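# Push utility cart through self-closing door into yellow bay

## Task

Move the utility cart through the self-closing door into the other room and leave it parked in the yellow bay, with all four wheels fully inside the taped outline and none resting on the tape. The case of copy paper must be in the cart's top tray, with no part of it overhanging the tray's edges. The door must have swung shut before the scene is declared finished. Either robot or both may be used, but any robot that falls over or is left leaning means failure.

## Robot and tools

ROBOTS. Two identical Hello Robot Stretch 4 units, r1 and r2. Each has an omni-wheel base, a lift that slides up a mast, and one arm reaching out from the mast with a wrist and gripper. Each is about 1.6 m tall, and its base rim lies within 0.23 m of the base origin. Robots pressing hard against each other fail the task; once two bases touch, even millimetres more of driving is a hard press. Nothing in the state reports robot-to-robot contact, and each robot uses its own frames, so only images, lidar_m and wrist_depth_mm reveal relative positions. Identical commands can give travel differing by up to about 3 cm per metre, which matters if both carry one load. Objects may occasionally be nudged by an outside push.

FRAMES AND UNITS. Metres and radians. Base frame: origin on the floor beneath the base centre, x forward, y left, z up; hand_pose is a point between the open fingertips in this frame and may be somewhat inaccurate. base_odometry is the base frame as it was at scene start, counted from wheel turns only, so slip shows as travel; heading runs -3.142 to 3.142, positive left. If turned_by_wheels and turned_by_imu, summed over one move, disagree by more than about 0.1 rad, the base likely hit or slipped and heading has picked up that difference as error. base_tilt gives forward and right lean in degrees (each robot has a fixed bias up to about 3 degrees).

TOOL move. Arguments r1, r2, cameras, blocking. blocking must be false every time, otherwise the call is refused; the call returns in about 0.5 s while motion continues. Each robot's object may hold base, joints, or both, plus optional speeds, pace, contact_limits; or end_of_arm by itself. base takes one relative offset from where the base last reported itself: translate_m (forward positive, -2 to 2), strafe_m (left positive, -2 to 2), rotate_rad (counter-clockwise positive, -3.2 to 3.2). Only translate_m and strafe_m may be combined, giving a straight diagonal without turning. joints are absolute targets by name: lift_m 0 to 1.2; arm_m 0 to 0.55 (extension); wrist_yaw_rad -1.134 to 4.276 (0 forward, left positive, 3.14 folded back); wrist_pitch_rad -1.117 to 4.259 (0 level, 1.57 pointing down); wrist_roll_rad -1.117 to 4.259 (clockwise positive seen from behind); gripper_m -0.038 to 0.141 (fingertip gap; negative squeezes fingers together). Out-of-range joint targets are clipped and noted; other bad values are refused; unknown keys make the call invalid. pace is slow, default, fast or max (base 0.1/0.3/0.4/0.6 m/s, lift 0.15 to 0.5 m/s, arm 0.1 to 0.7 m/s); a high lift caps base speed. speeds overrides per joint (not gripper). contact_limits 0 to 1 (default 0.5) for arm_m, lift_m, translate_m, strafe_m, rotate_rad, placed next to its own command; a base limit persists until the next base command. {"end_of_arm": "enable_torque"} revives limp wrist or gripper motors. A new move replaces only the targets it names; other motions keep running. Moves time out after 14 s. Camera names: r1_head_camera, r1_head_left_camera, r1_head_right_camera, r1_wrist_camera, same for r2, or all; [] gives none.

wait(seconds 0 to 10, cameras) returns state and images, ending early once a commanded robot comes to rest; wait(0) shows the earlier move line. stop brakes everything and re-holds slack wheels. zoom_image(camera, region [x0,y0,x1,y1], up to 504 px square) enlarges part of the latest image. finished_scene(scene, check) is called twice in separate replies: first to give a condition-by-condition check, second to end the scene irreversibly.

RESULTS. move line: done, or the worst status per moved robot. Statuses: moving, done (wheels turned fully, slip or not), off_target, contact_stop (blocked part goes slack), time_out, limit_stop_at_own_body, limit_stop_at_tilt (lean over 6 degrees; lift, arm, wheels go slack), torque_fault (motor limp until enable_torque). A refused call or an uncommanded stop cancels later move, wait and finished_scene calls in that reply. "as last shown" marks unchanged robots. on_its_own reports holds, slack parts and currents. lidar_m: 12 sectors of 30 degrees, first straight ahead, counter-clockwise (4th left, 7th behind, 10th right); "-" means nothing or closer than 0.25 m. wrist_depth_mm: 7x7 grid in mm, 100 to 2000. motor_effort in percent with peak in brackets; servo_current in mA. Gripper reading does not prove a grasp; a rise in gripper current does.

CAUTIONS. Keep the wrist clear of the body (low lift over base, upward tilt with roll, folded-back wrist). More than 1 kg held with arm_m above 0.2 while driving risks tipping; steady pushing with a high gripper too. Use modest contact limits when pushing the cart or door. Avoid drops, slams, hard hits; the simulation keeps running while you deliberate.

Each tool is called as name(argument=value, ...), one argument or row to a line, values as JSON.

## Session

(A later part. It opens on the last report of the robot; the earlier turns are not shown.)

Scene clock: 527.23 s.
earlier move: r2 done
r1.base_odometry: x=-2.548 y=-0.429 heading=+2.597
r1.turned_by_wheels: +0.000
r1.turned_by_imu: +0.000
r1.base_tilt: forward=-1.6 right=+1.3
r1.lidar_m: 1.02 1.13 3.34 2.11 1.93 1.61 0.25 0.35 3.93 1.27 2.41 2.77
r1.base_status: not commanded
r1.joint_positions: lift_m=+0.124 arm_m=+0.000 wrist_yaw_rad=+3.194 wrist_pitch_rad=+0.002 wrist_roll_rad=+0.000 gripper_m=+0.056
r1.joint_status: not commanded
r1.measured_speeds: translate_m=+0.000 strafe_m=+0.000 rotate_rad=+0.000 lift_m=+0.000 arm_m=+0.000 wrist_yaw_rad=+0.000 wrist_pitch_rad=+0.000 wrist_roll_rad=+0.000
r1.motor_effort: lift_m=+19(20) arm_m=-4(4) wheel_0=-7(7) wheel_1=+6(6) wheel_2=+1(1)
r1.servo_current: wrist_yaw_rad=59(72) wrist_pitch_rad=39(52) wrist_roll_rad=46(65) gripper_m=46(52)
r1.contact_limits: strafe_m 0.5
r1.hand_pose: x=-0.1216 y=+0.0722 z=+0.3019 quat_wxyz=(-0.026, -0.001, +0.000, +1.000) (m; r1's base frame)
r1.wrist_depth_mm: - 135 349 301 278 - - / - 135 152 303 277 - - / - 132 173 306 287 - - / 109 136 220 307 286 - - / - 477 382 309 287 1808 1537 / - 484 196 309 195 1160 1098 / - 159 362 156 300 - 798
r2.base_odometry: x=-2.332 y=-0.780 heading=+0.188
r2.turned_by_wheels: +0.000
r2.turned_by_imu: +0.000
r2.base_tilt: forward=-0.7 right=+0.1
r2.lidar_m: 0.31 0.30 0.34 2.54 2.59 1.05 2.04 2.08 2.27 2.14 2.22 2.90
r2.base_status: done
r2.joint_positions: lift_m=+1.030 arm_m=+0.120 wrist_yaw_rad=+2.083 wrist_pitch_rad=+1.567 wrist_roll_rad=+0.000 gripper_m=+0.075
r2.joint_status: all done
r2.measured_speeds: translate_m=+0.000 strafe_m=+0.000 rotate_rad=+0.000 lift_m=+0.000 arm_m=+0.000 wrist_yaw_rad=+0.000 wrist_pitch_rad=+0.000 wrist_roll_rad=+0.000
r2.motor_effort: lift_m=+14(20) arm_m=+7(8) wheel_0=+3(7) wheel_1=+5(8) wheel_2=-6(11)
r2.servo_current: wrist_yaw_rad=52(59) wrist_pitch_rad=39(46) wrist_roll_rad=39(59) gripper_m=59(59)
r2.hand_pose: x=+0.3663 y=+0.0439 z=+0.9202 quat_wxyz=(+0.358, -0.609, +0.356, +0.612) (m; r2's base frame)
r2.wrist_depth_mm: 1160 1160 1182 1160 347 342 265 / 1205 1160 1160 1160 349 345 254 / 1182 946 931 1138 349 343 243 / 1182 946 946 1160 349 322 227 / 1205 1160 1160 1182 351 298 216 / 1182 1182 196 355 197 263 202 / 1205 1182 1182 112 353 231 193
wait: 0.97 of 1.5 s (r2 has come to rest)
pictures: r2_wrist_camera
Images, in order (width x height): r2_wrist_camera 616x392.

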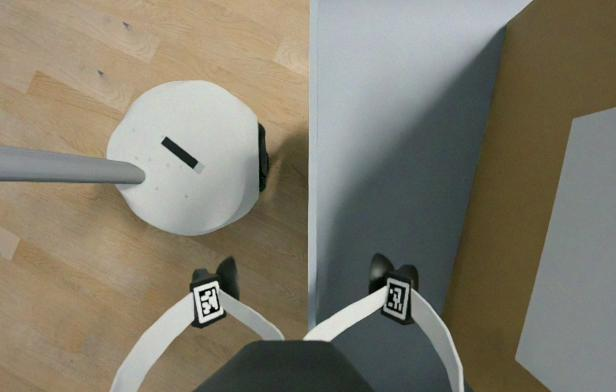

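move(
  blocking=false,
  r2={"joints": {"lift_m": 0.965}, "contact_limits": {"lift_m": 0.2}, "pace": "slow"},
  cameras=[],
)

wait(
  seconds=1.5,
  cameras=["r2_wrist_camera"],
)

Scene clock: 540.27 s.
move: r2 moving
r1.base_odometry: x=-2.548 y=-0.429 heading=+2.597
r1.turned_by_wheels: +0.000
r1.turned_by_imu: +0.000
r1.base_tilt: forward=-1.5 right=+1.3
r1.lidar_m: 1.00 1.13 3.31 2.14 1.94 1.63 0.25 0.36 3.93 1.28 2.39 2.78
r1.base_status: not commanded
r1.joint_positions: lift_m=+0.124 arm_m=+0.000 wrist_yaw_rad=+3.194 wrist_pitch_rad=+0.002 wrist_roll_rad=+0.000 gripper_m=+0.056
r1.joint_status: not commanded
r1.measured_speeds: translate_m=+0.000 strafe_m=+0.000 rotate_rad=+0.000 lift_m=+0.000 arm_m=+0.000 wrist_yaw_rad=+0.000 wrist_pitch_rad=+0.000 wrist_roll_rad=+0.000
r1.motor_effort: lift_m=+19(20) arm_m=-4(4) wheel_0=-7(7) wheel_1=+6(6) wheel_2=+1(1)
r1.servo_current: wrist_yaw_rad=46(59) wrist_pitch_rad=46(52) wrist_roll_rad=39(72) gripper_m=39(46)
r1.contact_limits: strafe_m 0.5
r1.hand_pose: x=-0.1216 y=+0.0722 z=+0.3019 quat_wxyz=(-0.026, -0.001, +0.000, +1.000) (m; r1's base frame)
r1.wrist_depth_mm: - 135 349 301 277 - - / - 135 152 304 277 - - / - 132 173 307 289 - - / 109 136 220 307 287 - - / - 480 382 309 287 1863 1576 / - 488 197 310 196 1160 1118 / - 159 359 156 300 - 798
r2.base_odometry: x=-2.332 y=-0.780 heading=+0.188
r2.turned_by_wheels: +0.000
r2.turned_by_imu: +0.000
r2.base_tilt: forward=-0.7 right=+0.1
r2.lidar_m: 0.33 0.30 0.32 2.52 2.64 1.04 2.04 2.08 2.26 2.15 2.21 2.96
r2.base_status: not commanded
r2.joint_positions: lift_m=+1.005 arm_m=+0.120 wrist_yaw_rad=+2.083 wrist_pitch_rad=+1.567 wrist_roll_rad=+0.000 gripper_m=+0.075
r2.joint_status: lift_m moving
r2.measured_speeds: translate_m=+0.000 strafe_m=+0.000 rotate_rad=+0.000 lift_m=-0.097 arm_m=+0.000 wrist_yaw_rad=+0.000 wrist_pitch_rad=+0.000 wrist_roll_rad=+0.000
r2.motor_effort: lift_m=+12(15) arm_m=+7(8) wheel_0=+3(3) wheel_1=+5(5) wheel_2=-6(6)
r2.servo_current: wrist_yaw_rad=59(59) wrist_pitch_rad=39(46) wrist_roll_rad=52(52) gripper_m=59(59)
r2.contact_limits: lift_m 0.2
r2.hand_pose: x=+0.3663 y=+0.0439 z=+0.8948 quat_wxyz=(+0.358, -0.609, +0.356, +0.612) (m; r2's base frame)
r2.wrist_depth_mm: 1138 1160 1160 1118 324 322 265 / 1160 1160 1138 1138 324 322 255 / 1138 946 917 1138 325 324 242 / 1138 946 931 1138 327 324 227 / 1160 1160 1138 1160 327 298 215 / 1182 1182 196 332 197 263 203 / 1160 1160 1160 112 329 230 192
pictures: none
No camera images: "cameras" was empty.

Scene clock: 541.20 s.
earlier move: r2 done
r1.base_odometry: x=-2.548 y=-0.429 heading=+2.597
r1.turned_by_wheels: +0.000
r1.turned_by_imu: +0.000
r1.base_tilt: forward=-1.6 right=+1.3
r1.lidar_m: 1.02 1.07 3.32 2.13 1.95 1.63 0.25 0.34 3.93 1.28 2.41 2.78
r1.base_status: not commanded
r1.joint_positions: lift_m=+0.124 arm_m=+0.000 wrist_yaw_rad=+3.194 wrist_pitch_rad=+0.002 wrist_roll_rad=+0.000 gripper_m=+0.056
r1.joint_status: not commanded
r1.measured_speeds: translate_m=+0.000 strafe_m=+0.000 rotate_rad=+0.000 lift_m=+0.000 arm_m=+0.000 wrist_yaw_rad=+0.000 wrist_pitch_rad=+0.000 wrist_roll_rad=+0.000
r1.motor_effort: lift_m=+20(20) arm_m=-4(4) wheel_0=-7(7) wheel_1=+5(6) wheel_2=+1(1)
r1.servo_current: wrist_yaw_rad=59(72) wrist_pitch_rad=39(52) wrist_roll_rad=39(72) gripper_m=39(46)
r1.contact_limits: strafe_m 0.5
r1.hand_pose: x=-0.1216 y=+0.0722 z=+0.3019 quat_wxyz=(-0.026, -0.001, +0.000, +1.000) (m; r1's base frame)
r1.wrist_depth_mm: - 135 349 303 277 - - / - 135 152 304 276 - - / - 132 173 306 289 - - / 109 136 220 307 286 - - / - 477 382 309 286 1863 1537 / - 484 196 310 195 1160 1118 / - 159 362 156 301 - 798
r2.base_odometry: x=-2.332 y=-0.780 heading=+0.188
r2.turned_by_wheels: +0.000
r2.turned_by_imu: +0.000
r2.base_tilt: forward=-0.7 right=+0.1
r2.lidar_m: 0.32 0.32 0.33 2.55 2.60 1.03 2.04 2.09 2.27 2.15 2.24 2.92
r2.base_status: not commanded
r2.joint_positions: lift_m=+0.965 arm_m=+0.120 wrist_yaw_rad=+2.083 wrist_pitch_rad=+1.567 wrist_roll_rad=+0.000 gripper_m=+0.075
r2.joint_status: all done
r2.measured_speeds: translate_m=+0.000 strafe_m=+0.000 rotate_rad=+0.000 lift_m=+0.000 arm_m=+0.000 wrist_yaw_rad=+0.000 wrist_pitch_rad=+0.000 wrist_roll_rad=+0.000
r2.motor_effort: lift_m=+14(16) arm_m=+7(8) wheel_0=+3(3) wheel_1=+5(5) wheel_2=-6(6)
r2.servo_current: wrist_yaw_rad=59(72) wrist_pitch_rad=39(46) wrist_roll_rad=39(52) gripper_m=59(59)
r2.contact_limits: lift_m 0.2
r2.hand_pose: x=+0.3663 y=+0.0439 z=+0.8552 quat_wxyz=(+0.358, -0.609, +0.356, +0.612) (m; r2's base frame)
r2.wrist_depth_mm: 1098 1118 1098 1098 282 281 267 / 1098 1118 1078 1098 286 282 257 / 1098 878 878 1078 285 283 243 / 1118 878 891 1098 285 283 227 / 1138 1098 1118 1118 285 286 214 / 1138 1138 196 290 197 266 203 / 1138 1118 1118 112 287 231 -
wait: 0.93 of 1.5 s (r2 has come to rest)
pictures: r2_wrist_camera
Images, in order (width x height): r2_wrist_camera 616x392.

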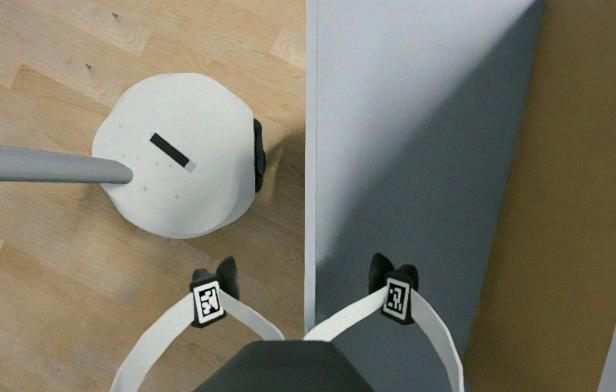

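move(
  blocking=false,
  r2={"joints": {"gripper_m": -0.004}},
  cameras=[],
)

wait(
  seconds=1.5,
  cameras=["r2_wrist_camera", "r1_head_left_camera", "r1_head_camera", "r2_head_left_camera"],
)

Scene clock: 546.40 s.
move: r2 moving
r1.base_odometry: x=-2.548 y=-0.429 heading=+2.597
r1.turned_by_wheels: +0.000
r1.turned_by_imu: +0.000
r1.base_tilt: forward=-1.6 right=+1.3
r1.lidar_m: 1.05 1.09 3.29 2.12 1.93 1.59 0.25 0.33 3.93 1.28 2.39 2.80
r1.base_status: not commanded
r1.joint_positions: lift_m=+0.124 arm_m=+0.000 wrist_yaw_rad=+3.194 wrist_pitch_rad=+0.002 wrist_roll_rad=+0.000 gripper_m=+0.056
r1.joint_status: not commanded
r1.measured_speeds: translate_m=+0.000 strafe_m=+0.000 rotate_rad=+0.000 lift_m=+0.000 arm_m=+0.000 wrist_yaw_rad=+0.000 wrist_pitch_rad=+0.000 wrist_roll_rad=+0.000
r1.motor_effort: lift_m=+20(20) arm_m=-4(4) wheel_0=-7(7) wheel_1=+6(6) wheel_2=+1(1)
r1.servo_current: wrist_yaw_rad=39(65) wrist_pitch_rad=39(59) wrist_roll_rad=52(59) gripper_m=39(46)
r1.contact_limits: strafe_m 0.5
r1.hand_pose: x=-0.1216 y=+0.0722 z=+0.3019 quat_wxyz=(-0.026, -0.001, +0.000, +1.000) (m; r1's base frame)
r1.wrist_depth_mm: - 135 347 303 278 - - / - 135 152 304 277 - - / - 132 174 306 289 - - / 109 135 220 307 287 - - / - 477 382 309 286 1808 1537 / - 484 197 309 195 1160 1118 / - 159 362 156 300 - 798
r2.base_odometry: x=-2.332 y=-0.780 heading=+0.188
r2.turned_by_wheels: +0.000
r2.turned_by_imu: +0.000
r2.base_tilt: forward=-0.6 right=+0.1
r2.lidar_m: 0.33 0.30 0.34 2.54 2.60 1.01 2.04 2.10 2.27 2.15 2.23 2.94
r2.base_status: not commanded
r2.joint_positions: lift_m=+0.965 arm_m=+0.120 wrist_yaw_rad=+2.083 wrist_pitch_rad=+1.567 wrist_roll_rad=+0.000 gripper_m=+0.056
r2.joint_status: gripper_m moving
r2.measured_speeds: translate_m=+0.000 strafe_m=+0.000 rotate_rad=+0.000 lift_m=+0.000 arm_m=+0.000 wrist_yaw_rad=+0.000 wrist_pitch_rad=+0.000 wrist_roll_rad=+0.000
r2.motor_effort: lift_m=+13(14) arm_m=+7(8) wheel_0=+3(3) wheel_1=+5(5) wheel_2=-6(6)
r2.servo_current: wrist_yaw_rad=46(59) wrist_pitch_rad=46(46) wrist_roll_rad=46(59) gripper_m=124(124)
r2.contact_limits: lift_m 0.2
r2.hand_pose: x=+0.3663 y=+0.0439 z=+0.8552 quat_wxyz=(+0.358, -0.609, +0.356, +0.612) (m; r2's base frame)
r2.wrist_depth_mm: 1118 1098 1098 1060 281 282 267 / 1118 1098 1118 1078 283 282 255 / 1138 878 866 1098 286 282 243 / 1118 891 866 1098 285 282 227 / 1138 1118 1118 1098 286 283 214 / 1118 1138 195 289 196 265 203 / 1138 1118 1098 112 289 228 -
pictures: none
No camera images: "cameras" was empty.

Scene clock: 547.47 s.
earlier move: r2 done
r1.base_odometry: x=-2.548 y=-0.429 heading=+2.597
r1.turned_by_wheels: +0.000
r1.turned_by_imu: +0.000
r1.base_tilt: forward=-1.6 right=+1.3
r1.lidar_m: 1.04 1.08 3.30 2.14 1.92 1.63 0.25 0.33 3.92 1.27 2.43 2.80
r1.base_status: not commanded
r1.joint_positions: lift_m=+0.124 arm_m=+0.000 wrist_yaw_rad=+3.194 wrist_pitch_rad=+0.002 wrist_roll_rad=+0.000 gripper_m=+0.056
r1.joint_status: not commanded
r1.measured_speeds: translate_m=+0.000 strafe_m=+0.000 rotate_rad=+0.000 lift_m=+0.000 arm_m=+0.000 wrist_yaw_rad=+0.000 wrist_pitch_rad=+0.000 wrist_roll_rad=+0.000
r1.motor_effort: lift_m=+20(20) arm_m=-4(4) wheel_0=-6(7) wheel_1=+6(6) wheel_2=+1(1)
r1.servo_current: wrist_yaw_rad=59(65) wrist_pitch_rad=39(59) wrist_roll_rad=52(72) gripper_m=39(46)
r1.contact_limits: strafe_m 0.5
r1.hand_pose: x=-0.1216 y=+0.0722 z=+0.3019 quat_wxyz=(-0.026, -0.001, +0.000, +1.000) (m; r1's base frame)
r1.wrist_depth_mm: - 135 349 303 278 - - / - 135 152 303 276 - - / - 132 173 306 287 - - / 109 136 220 307 287 - - / - 477 379 309 286 1808 1537 / - 484 197 309 196 1160 1118 / - 159 362 156 298 - 798
r2.base_odometry: x=-2.332 y=-0.780 heading=+0.188
r2.turned_by_wheels: +0.000
r2.turned_by_imu: +0.000
r2.base_tilt: forward=-0.7 right=+0.1
r2.lidar_m: 0.33 0.32 0.35 2.54 2.63 1.04 2.07 2.12 2.24 2.13 2.22 2.96
r2.base_status: not commanded
r2.joint_positions: lift_m=+0.965 arm_m=+0.120 wrist_yaw_rad=+2.083 wrist_pitch_rad=+1.567 wrist_roll_rad=+0.000 gripper_m=-0.003
r2.joint_status: all done
r2.measured_speeds: translate_m=+0.000 strafe_m=+0.000 rotate_rad=+0.000 lift_m=+0.000 arm_m=+0.000 wrist_yaw_rad=+0.000 wrist_pitch_rad=+0.000 wrist_roll_rad=+0.000
r2.motor_effort: lift_m=+14(14) arm_m=+7(8) wheel_0=+3(4) wheel_1=+5(5) wheel_2=-5(6)
r2.servo_current: wrist_yaw_rad=52(59) wrist_pitch_rad=39(46) wrist_roll_rad=46(59) gripper_m=72(176)
r2.contact_limits: lift_m 0.2
r2.hand_pose: x=+0.3664 y=+0.0439 z=+0.8551 quat_wxyz=(+0.358, -0.609, +0.356, +0.612) (m; r2's base frame)
r2.wrist_depth_mm: 1138 1098 1098 1098 285 282 264 / 1118 1118 1098 1098 285 281 254 / 1118 891 904 1098 285 282 241 / 1138 891 891 1098 287 285 225 / 1138 1138 1098 287 287 285 213 / 1138 1118 189 194 186 265 203 / 1118 1138 - 112 289 226 194
wait: 1.07 of 1.5 s (r2 has come to rest)
pictures: r1_head_camera, r1_head_left_camera, r2_head_left_camera, r2_wrist_camera
Images, in order (width x height): r1_head_camera 420x560, r1_head_left_camera 420x672, r2_head_left_camera 420x672, r2_wrist_camera 616x392.

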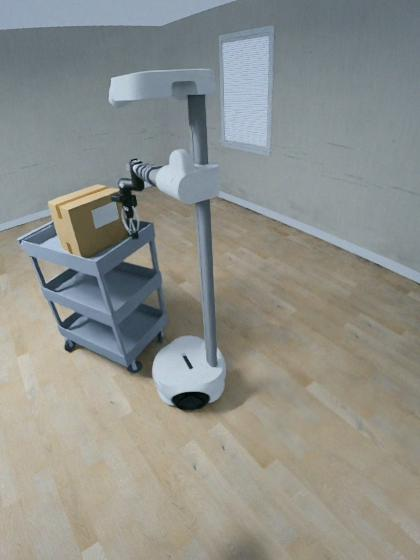

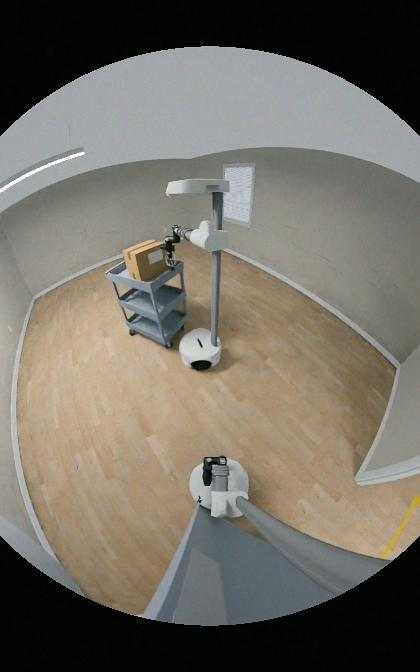

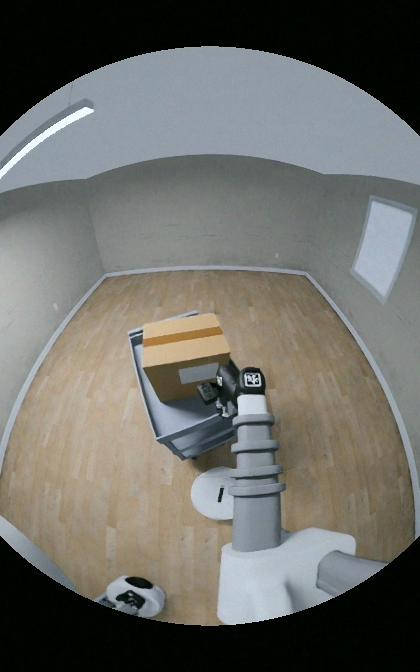

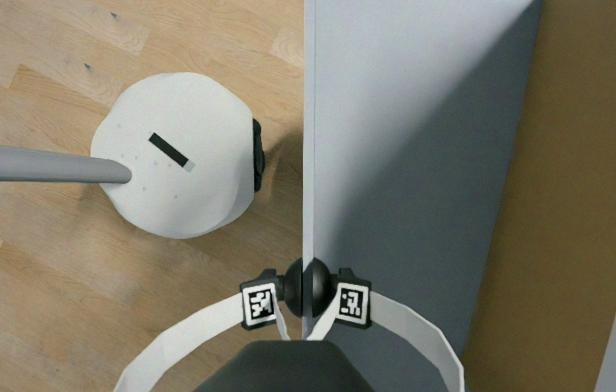

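move(
  blocking=false,
  r2={"base": {"translate_m": -0.6, "strafe_m": -0.03}, "joints": {"wrist_yaw_rad": 1.571}, "speeds": {"wrist_yaw_rad": 0.09}, "pace": "slow"},
  cameras=[],
)

wait(
  seconds=3.5,
  cameras=["r2_wrist_camera", "r1_head_camera"],
)

wait(
  seconds=4,
  cameras=["r2_wrist_camera", "r2_head_camera", "r2_head_left_camera", "r1_head_camera", "r1_head_left_camera"],
)

Scene clock: 600.17 s.
move: r2 moving
r1.base_odometry: x=-2.548 y=-0.429 heading=+2.597
r1.turned_by_wheels: +0.000
r1.turned_by_imu: +0.000
r1.base_tilt: forward=-1.6 right=+1.3
r1.lidar_m: 0.99 1.10 3.29 2.15 1.94 1.62 0.25 0.35 3.96 1.26 2.42 2.78
r1.base_status: not commanded
r1.joint_positions: lift_m=+0.124 arm_m=+0.000 wrist_yaw_rad=+3.194 wrist_pitch_rad=+0.002 wrist_roll_rad=+0.000 gripper_m=+0.056
r1.joint_status: not commanded
r1.measured_speeds: translate_m=+0.000 strafe_m=+0.000 rotate_rad=+0.000 lift_m=+0.000 arm_m=+0.000 wrist_yaw_rad=+0.000 wrist_pitch_rad=+0.000 wrist_roll_rad=+0.000
r1.motor_effort: lift_m=+20(20) arm_m=-4(4) wheel_0=-7(7) wheel_1=+6(6) wheel_2=+1(1)
r1.servo_current: wrist_yaw_rad=52(59) wrist_pitch_rad=33(46) wrist_roll_rad=52(65) gripper_m=46(46)
r1.contact_limits: strafe_m 0.5
r1.hand_pose: x=-0.1216 y=+0.0722 z=+0.3019 quat_wxyz=(-0.026, -0.001, +0.000, +1.000) (m; r1's base frame)
r1.wrist_depth_mm: - 135 349 303 277 - - / - 135 151 304 276 - - / - 132 174 306 289 - - / 109 136 220 307 287 - - / - 477 382 309 286 1863 1537 / - 484 196 310 196 1138 1118 / - 159 362 156 301 - 788
r2.base_odometry: x=-2.343 y=-0.782 heading=+0.188
r2.turned_by_wheels: +0.000
r2.turned_by_imu: +0.000
r2.base_tilt: forward=-0.7 right=+0.0
r2.lidar_m: 0.37 0.31 0.36 2.53 2.62 1.01 2.03 2.08 2.26 2.14 2.24 2.91
r2.base_status: translate_m moving; strafe_m moving
r2.joint_positions: lift_m=+0.965 arm_m=+0.120 wrist_yaw_rad=+2.044 wrist_pitch_rad=+1.567 wrist_roll_rad=+0.000 gripper_m=-0.003
r2.joint_status: wrist_yaw_rad moving
r2.measured_speeds: translate_m=-0.048 strafe_m=-0.003 rotate_rad=+0.003 lift_m=+0.000 arm_m=+0.000 wrist_yaw_rad=-0.090 wrist_pitch_rad=+0.002 wrist_roll_rad=+0.000
r2.motor_effort: lift_m=+15(15) arm_m=+4(7) wheel_0=-4(7) wheel_1=-9(10) wheel_2=+12(13)
r2.servo_current: wrist_yaw_rad=65(78) wrist_pitch_rad=46(46) wrist_roll_rad=46(52) gripper_m=78(85)
r2.contact_limits: lift_m 0.2
r2.hand_pose: x=+0.3682 y=+0.0408 z=+0.8551 quat_wxyz=(+0.370, -0.602, +0.368, +0.604) (m; r2's base frame)
r2.wrist_depth_mm: 1118 1098 1078 1078 285 281 260 / 1118 1078 1078 1078 285 283 255 / 1098 891 866 1098 286 283 243 / 1118 904 891 1138 287 286 232 / 1118 1118 1118 1098 287 286 219 / 1160 1138 190 206 183 270 207 / 1138 1118 - 112 291 238 202
pictures: none
No camera images: "cameras" was empty.

Scene clock: 603.67 s.
earlier move: r2 moving
r1.base_odometry: x=-2.548 y=-0.429 heading=+2.597
r1.turned_by_wheels: +0.000
r1.turned_by_imu: +0.000
r1.base_tilt: forward=-1.5 right=+1.3
r1.lidar_m: 0.73 1.21 3.30 2.14 1.93 1.66 0.25 0.37 3.91 1.26 2.40 2.77
r1.base_status: not commanded
r1.joint_positions: lift_m=+0.124 arm_m=+0.000 wrist_yaw_rad=+3.194 wrist_pitch_rad=+0.002 wrist_roll_rad=+0.000 gripper_m=+0.056
r1.joint_status: not commanded
r1.measured_speeds: translate_m=+0.000 strafe_m=+0.000 rotate_rad=+0.000 lift_m=+0.000 arm_m=+0.000 wrist_yaw_rad=+0.000 wrist_pitch_rad=+0.000 wrist_roll_rad=+0.000
r1.motor_effort: lift_m=+20(20) arm_m=-4(4) wheel_0=-6(7) wheel_1=+5(6) wheel_2=+1(1)
r1.servo_current: wrist_yaw_rad=46(59) wrist_pitch_rad=46(52) wrist_roll_rad=52(65) gripper_m=39(52)
r1.contact_limits: strafe_m 0.5
r1.hand_pose: x=-0.1216 y=+0.0722 z=+0.3019 quat_wxyz=(-0.026, -0.001, +0.000, +1.000) (m; r1's base frame)
r1.wrist_depth_mm: - 135 349 303 278 - - / - 135 152 304 276 - - / - 132 173 306 289 - - / 109 136 220 307 287 - - / - 480 379 307 286 1808 1537 / - 488 197 309 196 1160 1098 / - 159 362 156 300 - 798
r2.base_odometry: x=-2.672 y=-0.862 heading=+0.188
r2.turned_by_wheels: -0.001
r2.turned_by_imu: +0.000
r2.base_tilt: forward=-0.6 right=+0.1
r2.lidar_m: 0.35 0.39 2.67 2.53 0.82 0.74 1.68 1.72 2.26 2.12 2.22 0.35
r2.base_status: translate_m moving; strafe_m moving
r2.joint_positions: lift_m=+0.965 arm_m=+0.120 wrist_yaw_rad=+1.727 wrist_pitch_rad=+1.569 wrist_roll_rad=+0.000 gripper_m=-0.003
r2.joint_status: wrist_yaw_rad moving
r2.measured_speeds: translate_m=-0.100 strafe_m=-0.005 rotate_rad=-0.002 lift_m=+0.000 arm_m=+0.000 wrist_yaw_rad=-0.091 wrist_pitch_rad=+0.000 wrist_roll_rad=+0.000
r2.motor_effort: lift_m=+15(15) arm_m=-4(7) wheel_0=-9(12) wheel_1=-7(11) wheel_2=+9(18)
r2.servo_current: wrist_yaw_rad=104(104) wrist_pitch_rad=46(46) wrist_roll_rad=59(59) gripper_m=78(85)
r2.contact_limits: lift_m 0.2
r2.hand_pose: x=+0.3772 y=+0.0142 z=+0.8550 quat_wxyz=(+0.460, -0.537, +0.459, +0.538) (m; r2's base frame)
r2.wrist_depth_mm: 1098 1078 1078 1078 283 281 281 / 1118 1098 1098 1098 282 282 281 / 1098 891 891 1098 283 283 281 / 1118 891 891 1078 286 285 267 / 1118 904 1118 1118 287 286 243 / 1118 1138 189 206 185 282 214 / 1138 1118 - 112 290 227 -
wait: 3.50 s; no rest
pictures: r1_head_camera, r2_wrist_camera
Images, in order (width x height): r1_head_camera 420x560, r2_wrist_camera 616x392.

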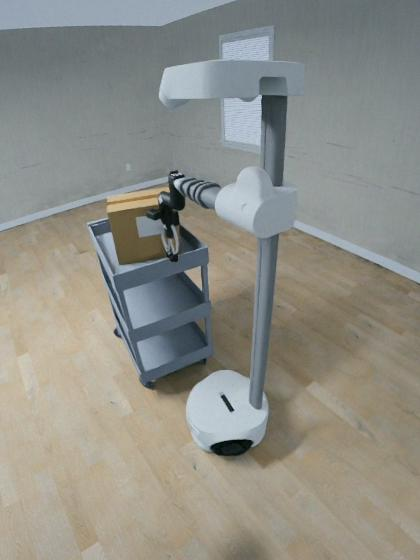

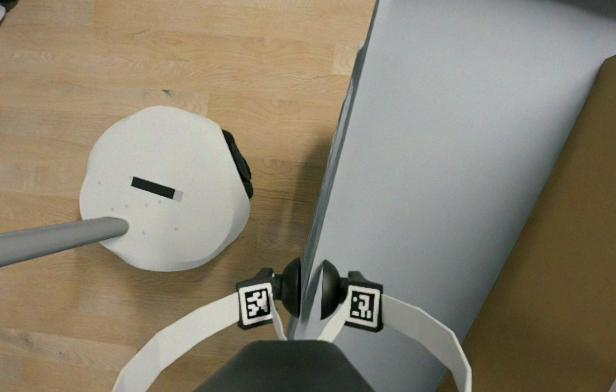

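Scene clock: 606.97 s.
earlier move: r2 done
r1.base_odometry: x=-2.548 y=-0.429 heading=+2.597
r1.turned_by_wheels: +0.000
r1.turned_by_imu: +0.000
r1.base_tilt: forward=-1.5 right=+1.3
r1.lidar_m: 0.57 1.07 3.30 2.15 1.93 1.60 0.25 0.30 3.93 1.25 2.41 0.58
r1.base_status: not commanded
r1.joint_positions: lift_m=+0.124 arm_m=+0.000 wrist_yaw_rad=+3.194 wrist_pitch_rad=+0.002 wrist_roll_rad=+0.000 gripper_m=+0.056
r1.joint_status: not commanded
r1.measured_speeds: translate_m=+0.000 strafe_m=+0.000 rotate_rad=+0.000 lift_m=+0.000 arm_m=+0.000 wrist_yaw_rad=+0.000 wrist_pitch_rad=+0.000 wrist_roll_rad=+0.000
r1.motor_effort: lift_m=+20(20) arm_m=-4(4) wheel_0=-7(8) wheel_1=+5(6) wheel_2=+1(1)
r1.servo_current: wrist_yaw_rad=46(72) wrist_pitch_rad=33(52) wrist_roll_rad=46(65) gripper_m=39(52)
r1.contact_limits: strafe_m 0.5
r1.hand_pose: x=-0.1216 y=+0.0722 z=+0.3019 quat_wxyz=(-0.026, -0.001, +0.000, +1.000) (m; r1's base frame)
r1.wrist_depth_mm: - 135 347 303 277 - - / - 135 152 304 277 - - / - 132 173 306 287 - - / 109 135 220 307 287 - - / - 477 382 309 286 1863 1537 / - 484 196 309 196 1160 1118 / - 159 362 156 300 - 798
r2.base_odometry: x=-2.915 y=-0.921 heading=+0.187
r2.turned_by_wheels: +0.000
r2.turned_by_imu: -0.001
r2.base_tilt: forward=-0.7 right=+0.1
r2.lidar_m: 0.33 0.45 2.69 2.53 0.55 0.58 1.45 1.50 1.97 2.14 2.20 0.31
r2.base_status: done
r2.joint_positions: lift_m=+0.965 arm_m=+0.120 wrist_yaw_rad=+1.570 wrist_pitch_rad=+1.572 wrist_roll_rad=+0.000 gripper_m=-0.003
r2.joint_status: all done
r2.measured_speeds: translate_m=+0.000 strafe_m=+0.000 rotate_rad=+0.000 lift_m=+0.000 arm_m=+0.000 wrist_yaw_rad=+0.000 wrist_pitch_rad=+0.000 wrist_roll_rad=+0.000
r2.motor_effort: lift_m=+15(15) arm_m=-4(7) wheel_0=-9(13) wheel_1=-5(11) wheel_2=+4(18)
r2.servo_current: wrist_yaw_rad=46(104) wrist_pitch_rad=39(46) wrist_roll_rad=52(59) gripper_m=65(85)
r2.contact_limits: lift_m 0.2
r2.hand_pose: x=+0.3783 y=-0.0003 z=+0.8550 quat_wxyz=(+0.500, -0.500, +0.500, +0.500) (m; r2's base frame)
r2.wrist_depth_mm: 1078 1098 1098 1060 1060 277 277 / 1098 1078 1078 1098 1078 278 277 / 1118 878 1098 1078 283 282 281 / 1118 891 891 1078 285 283 283 / 1138 904 904 1098 286 286 268 / 1160 1118 190 211 186 286 235 / 1118 1138 1118 112 290 230 208
wait: 3.30 of 4 s (r2 has come to rest)
pictures: r1_head_camera, r1_head_left_camera, r2_head_camera, r2_head_left_camera, r2_wrist_camera
Images, in order (width x height): r1_head_camera 420x560, r1_head_left_camera 420x672, r2_head_camera 420x560, r2_head_left_camera 420x672, r2_wrist_camera 616x392.

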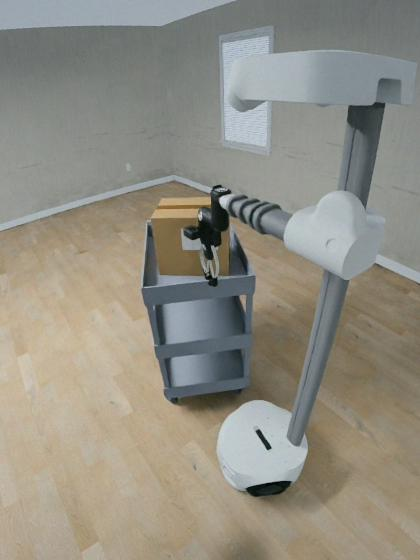

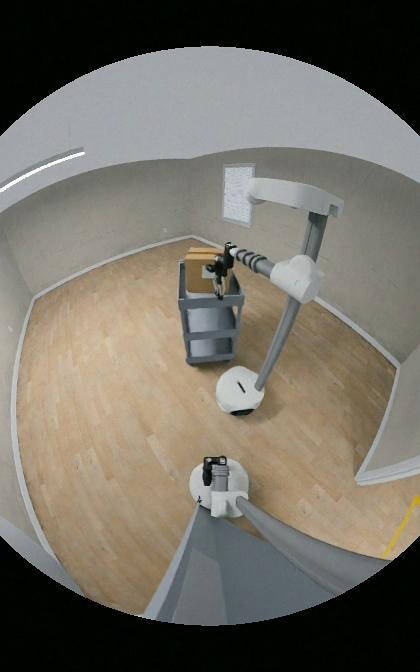

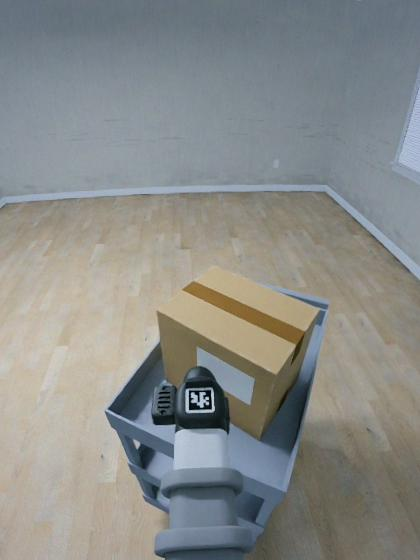

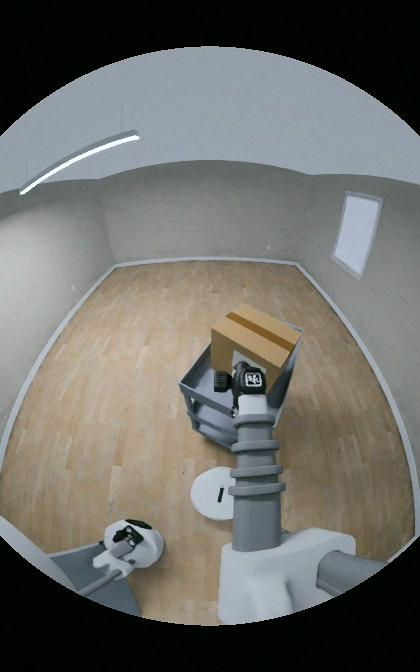

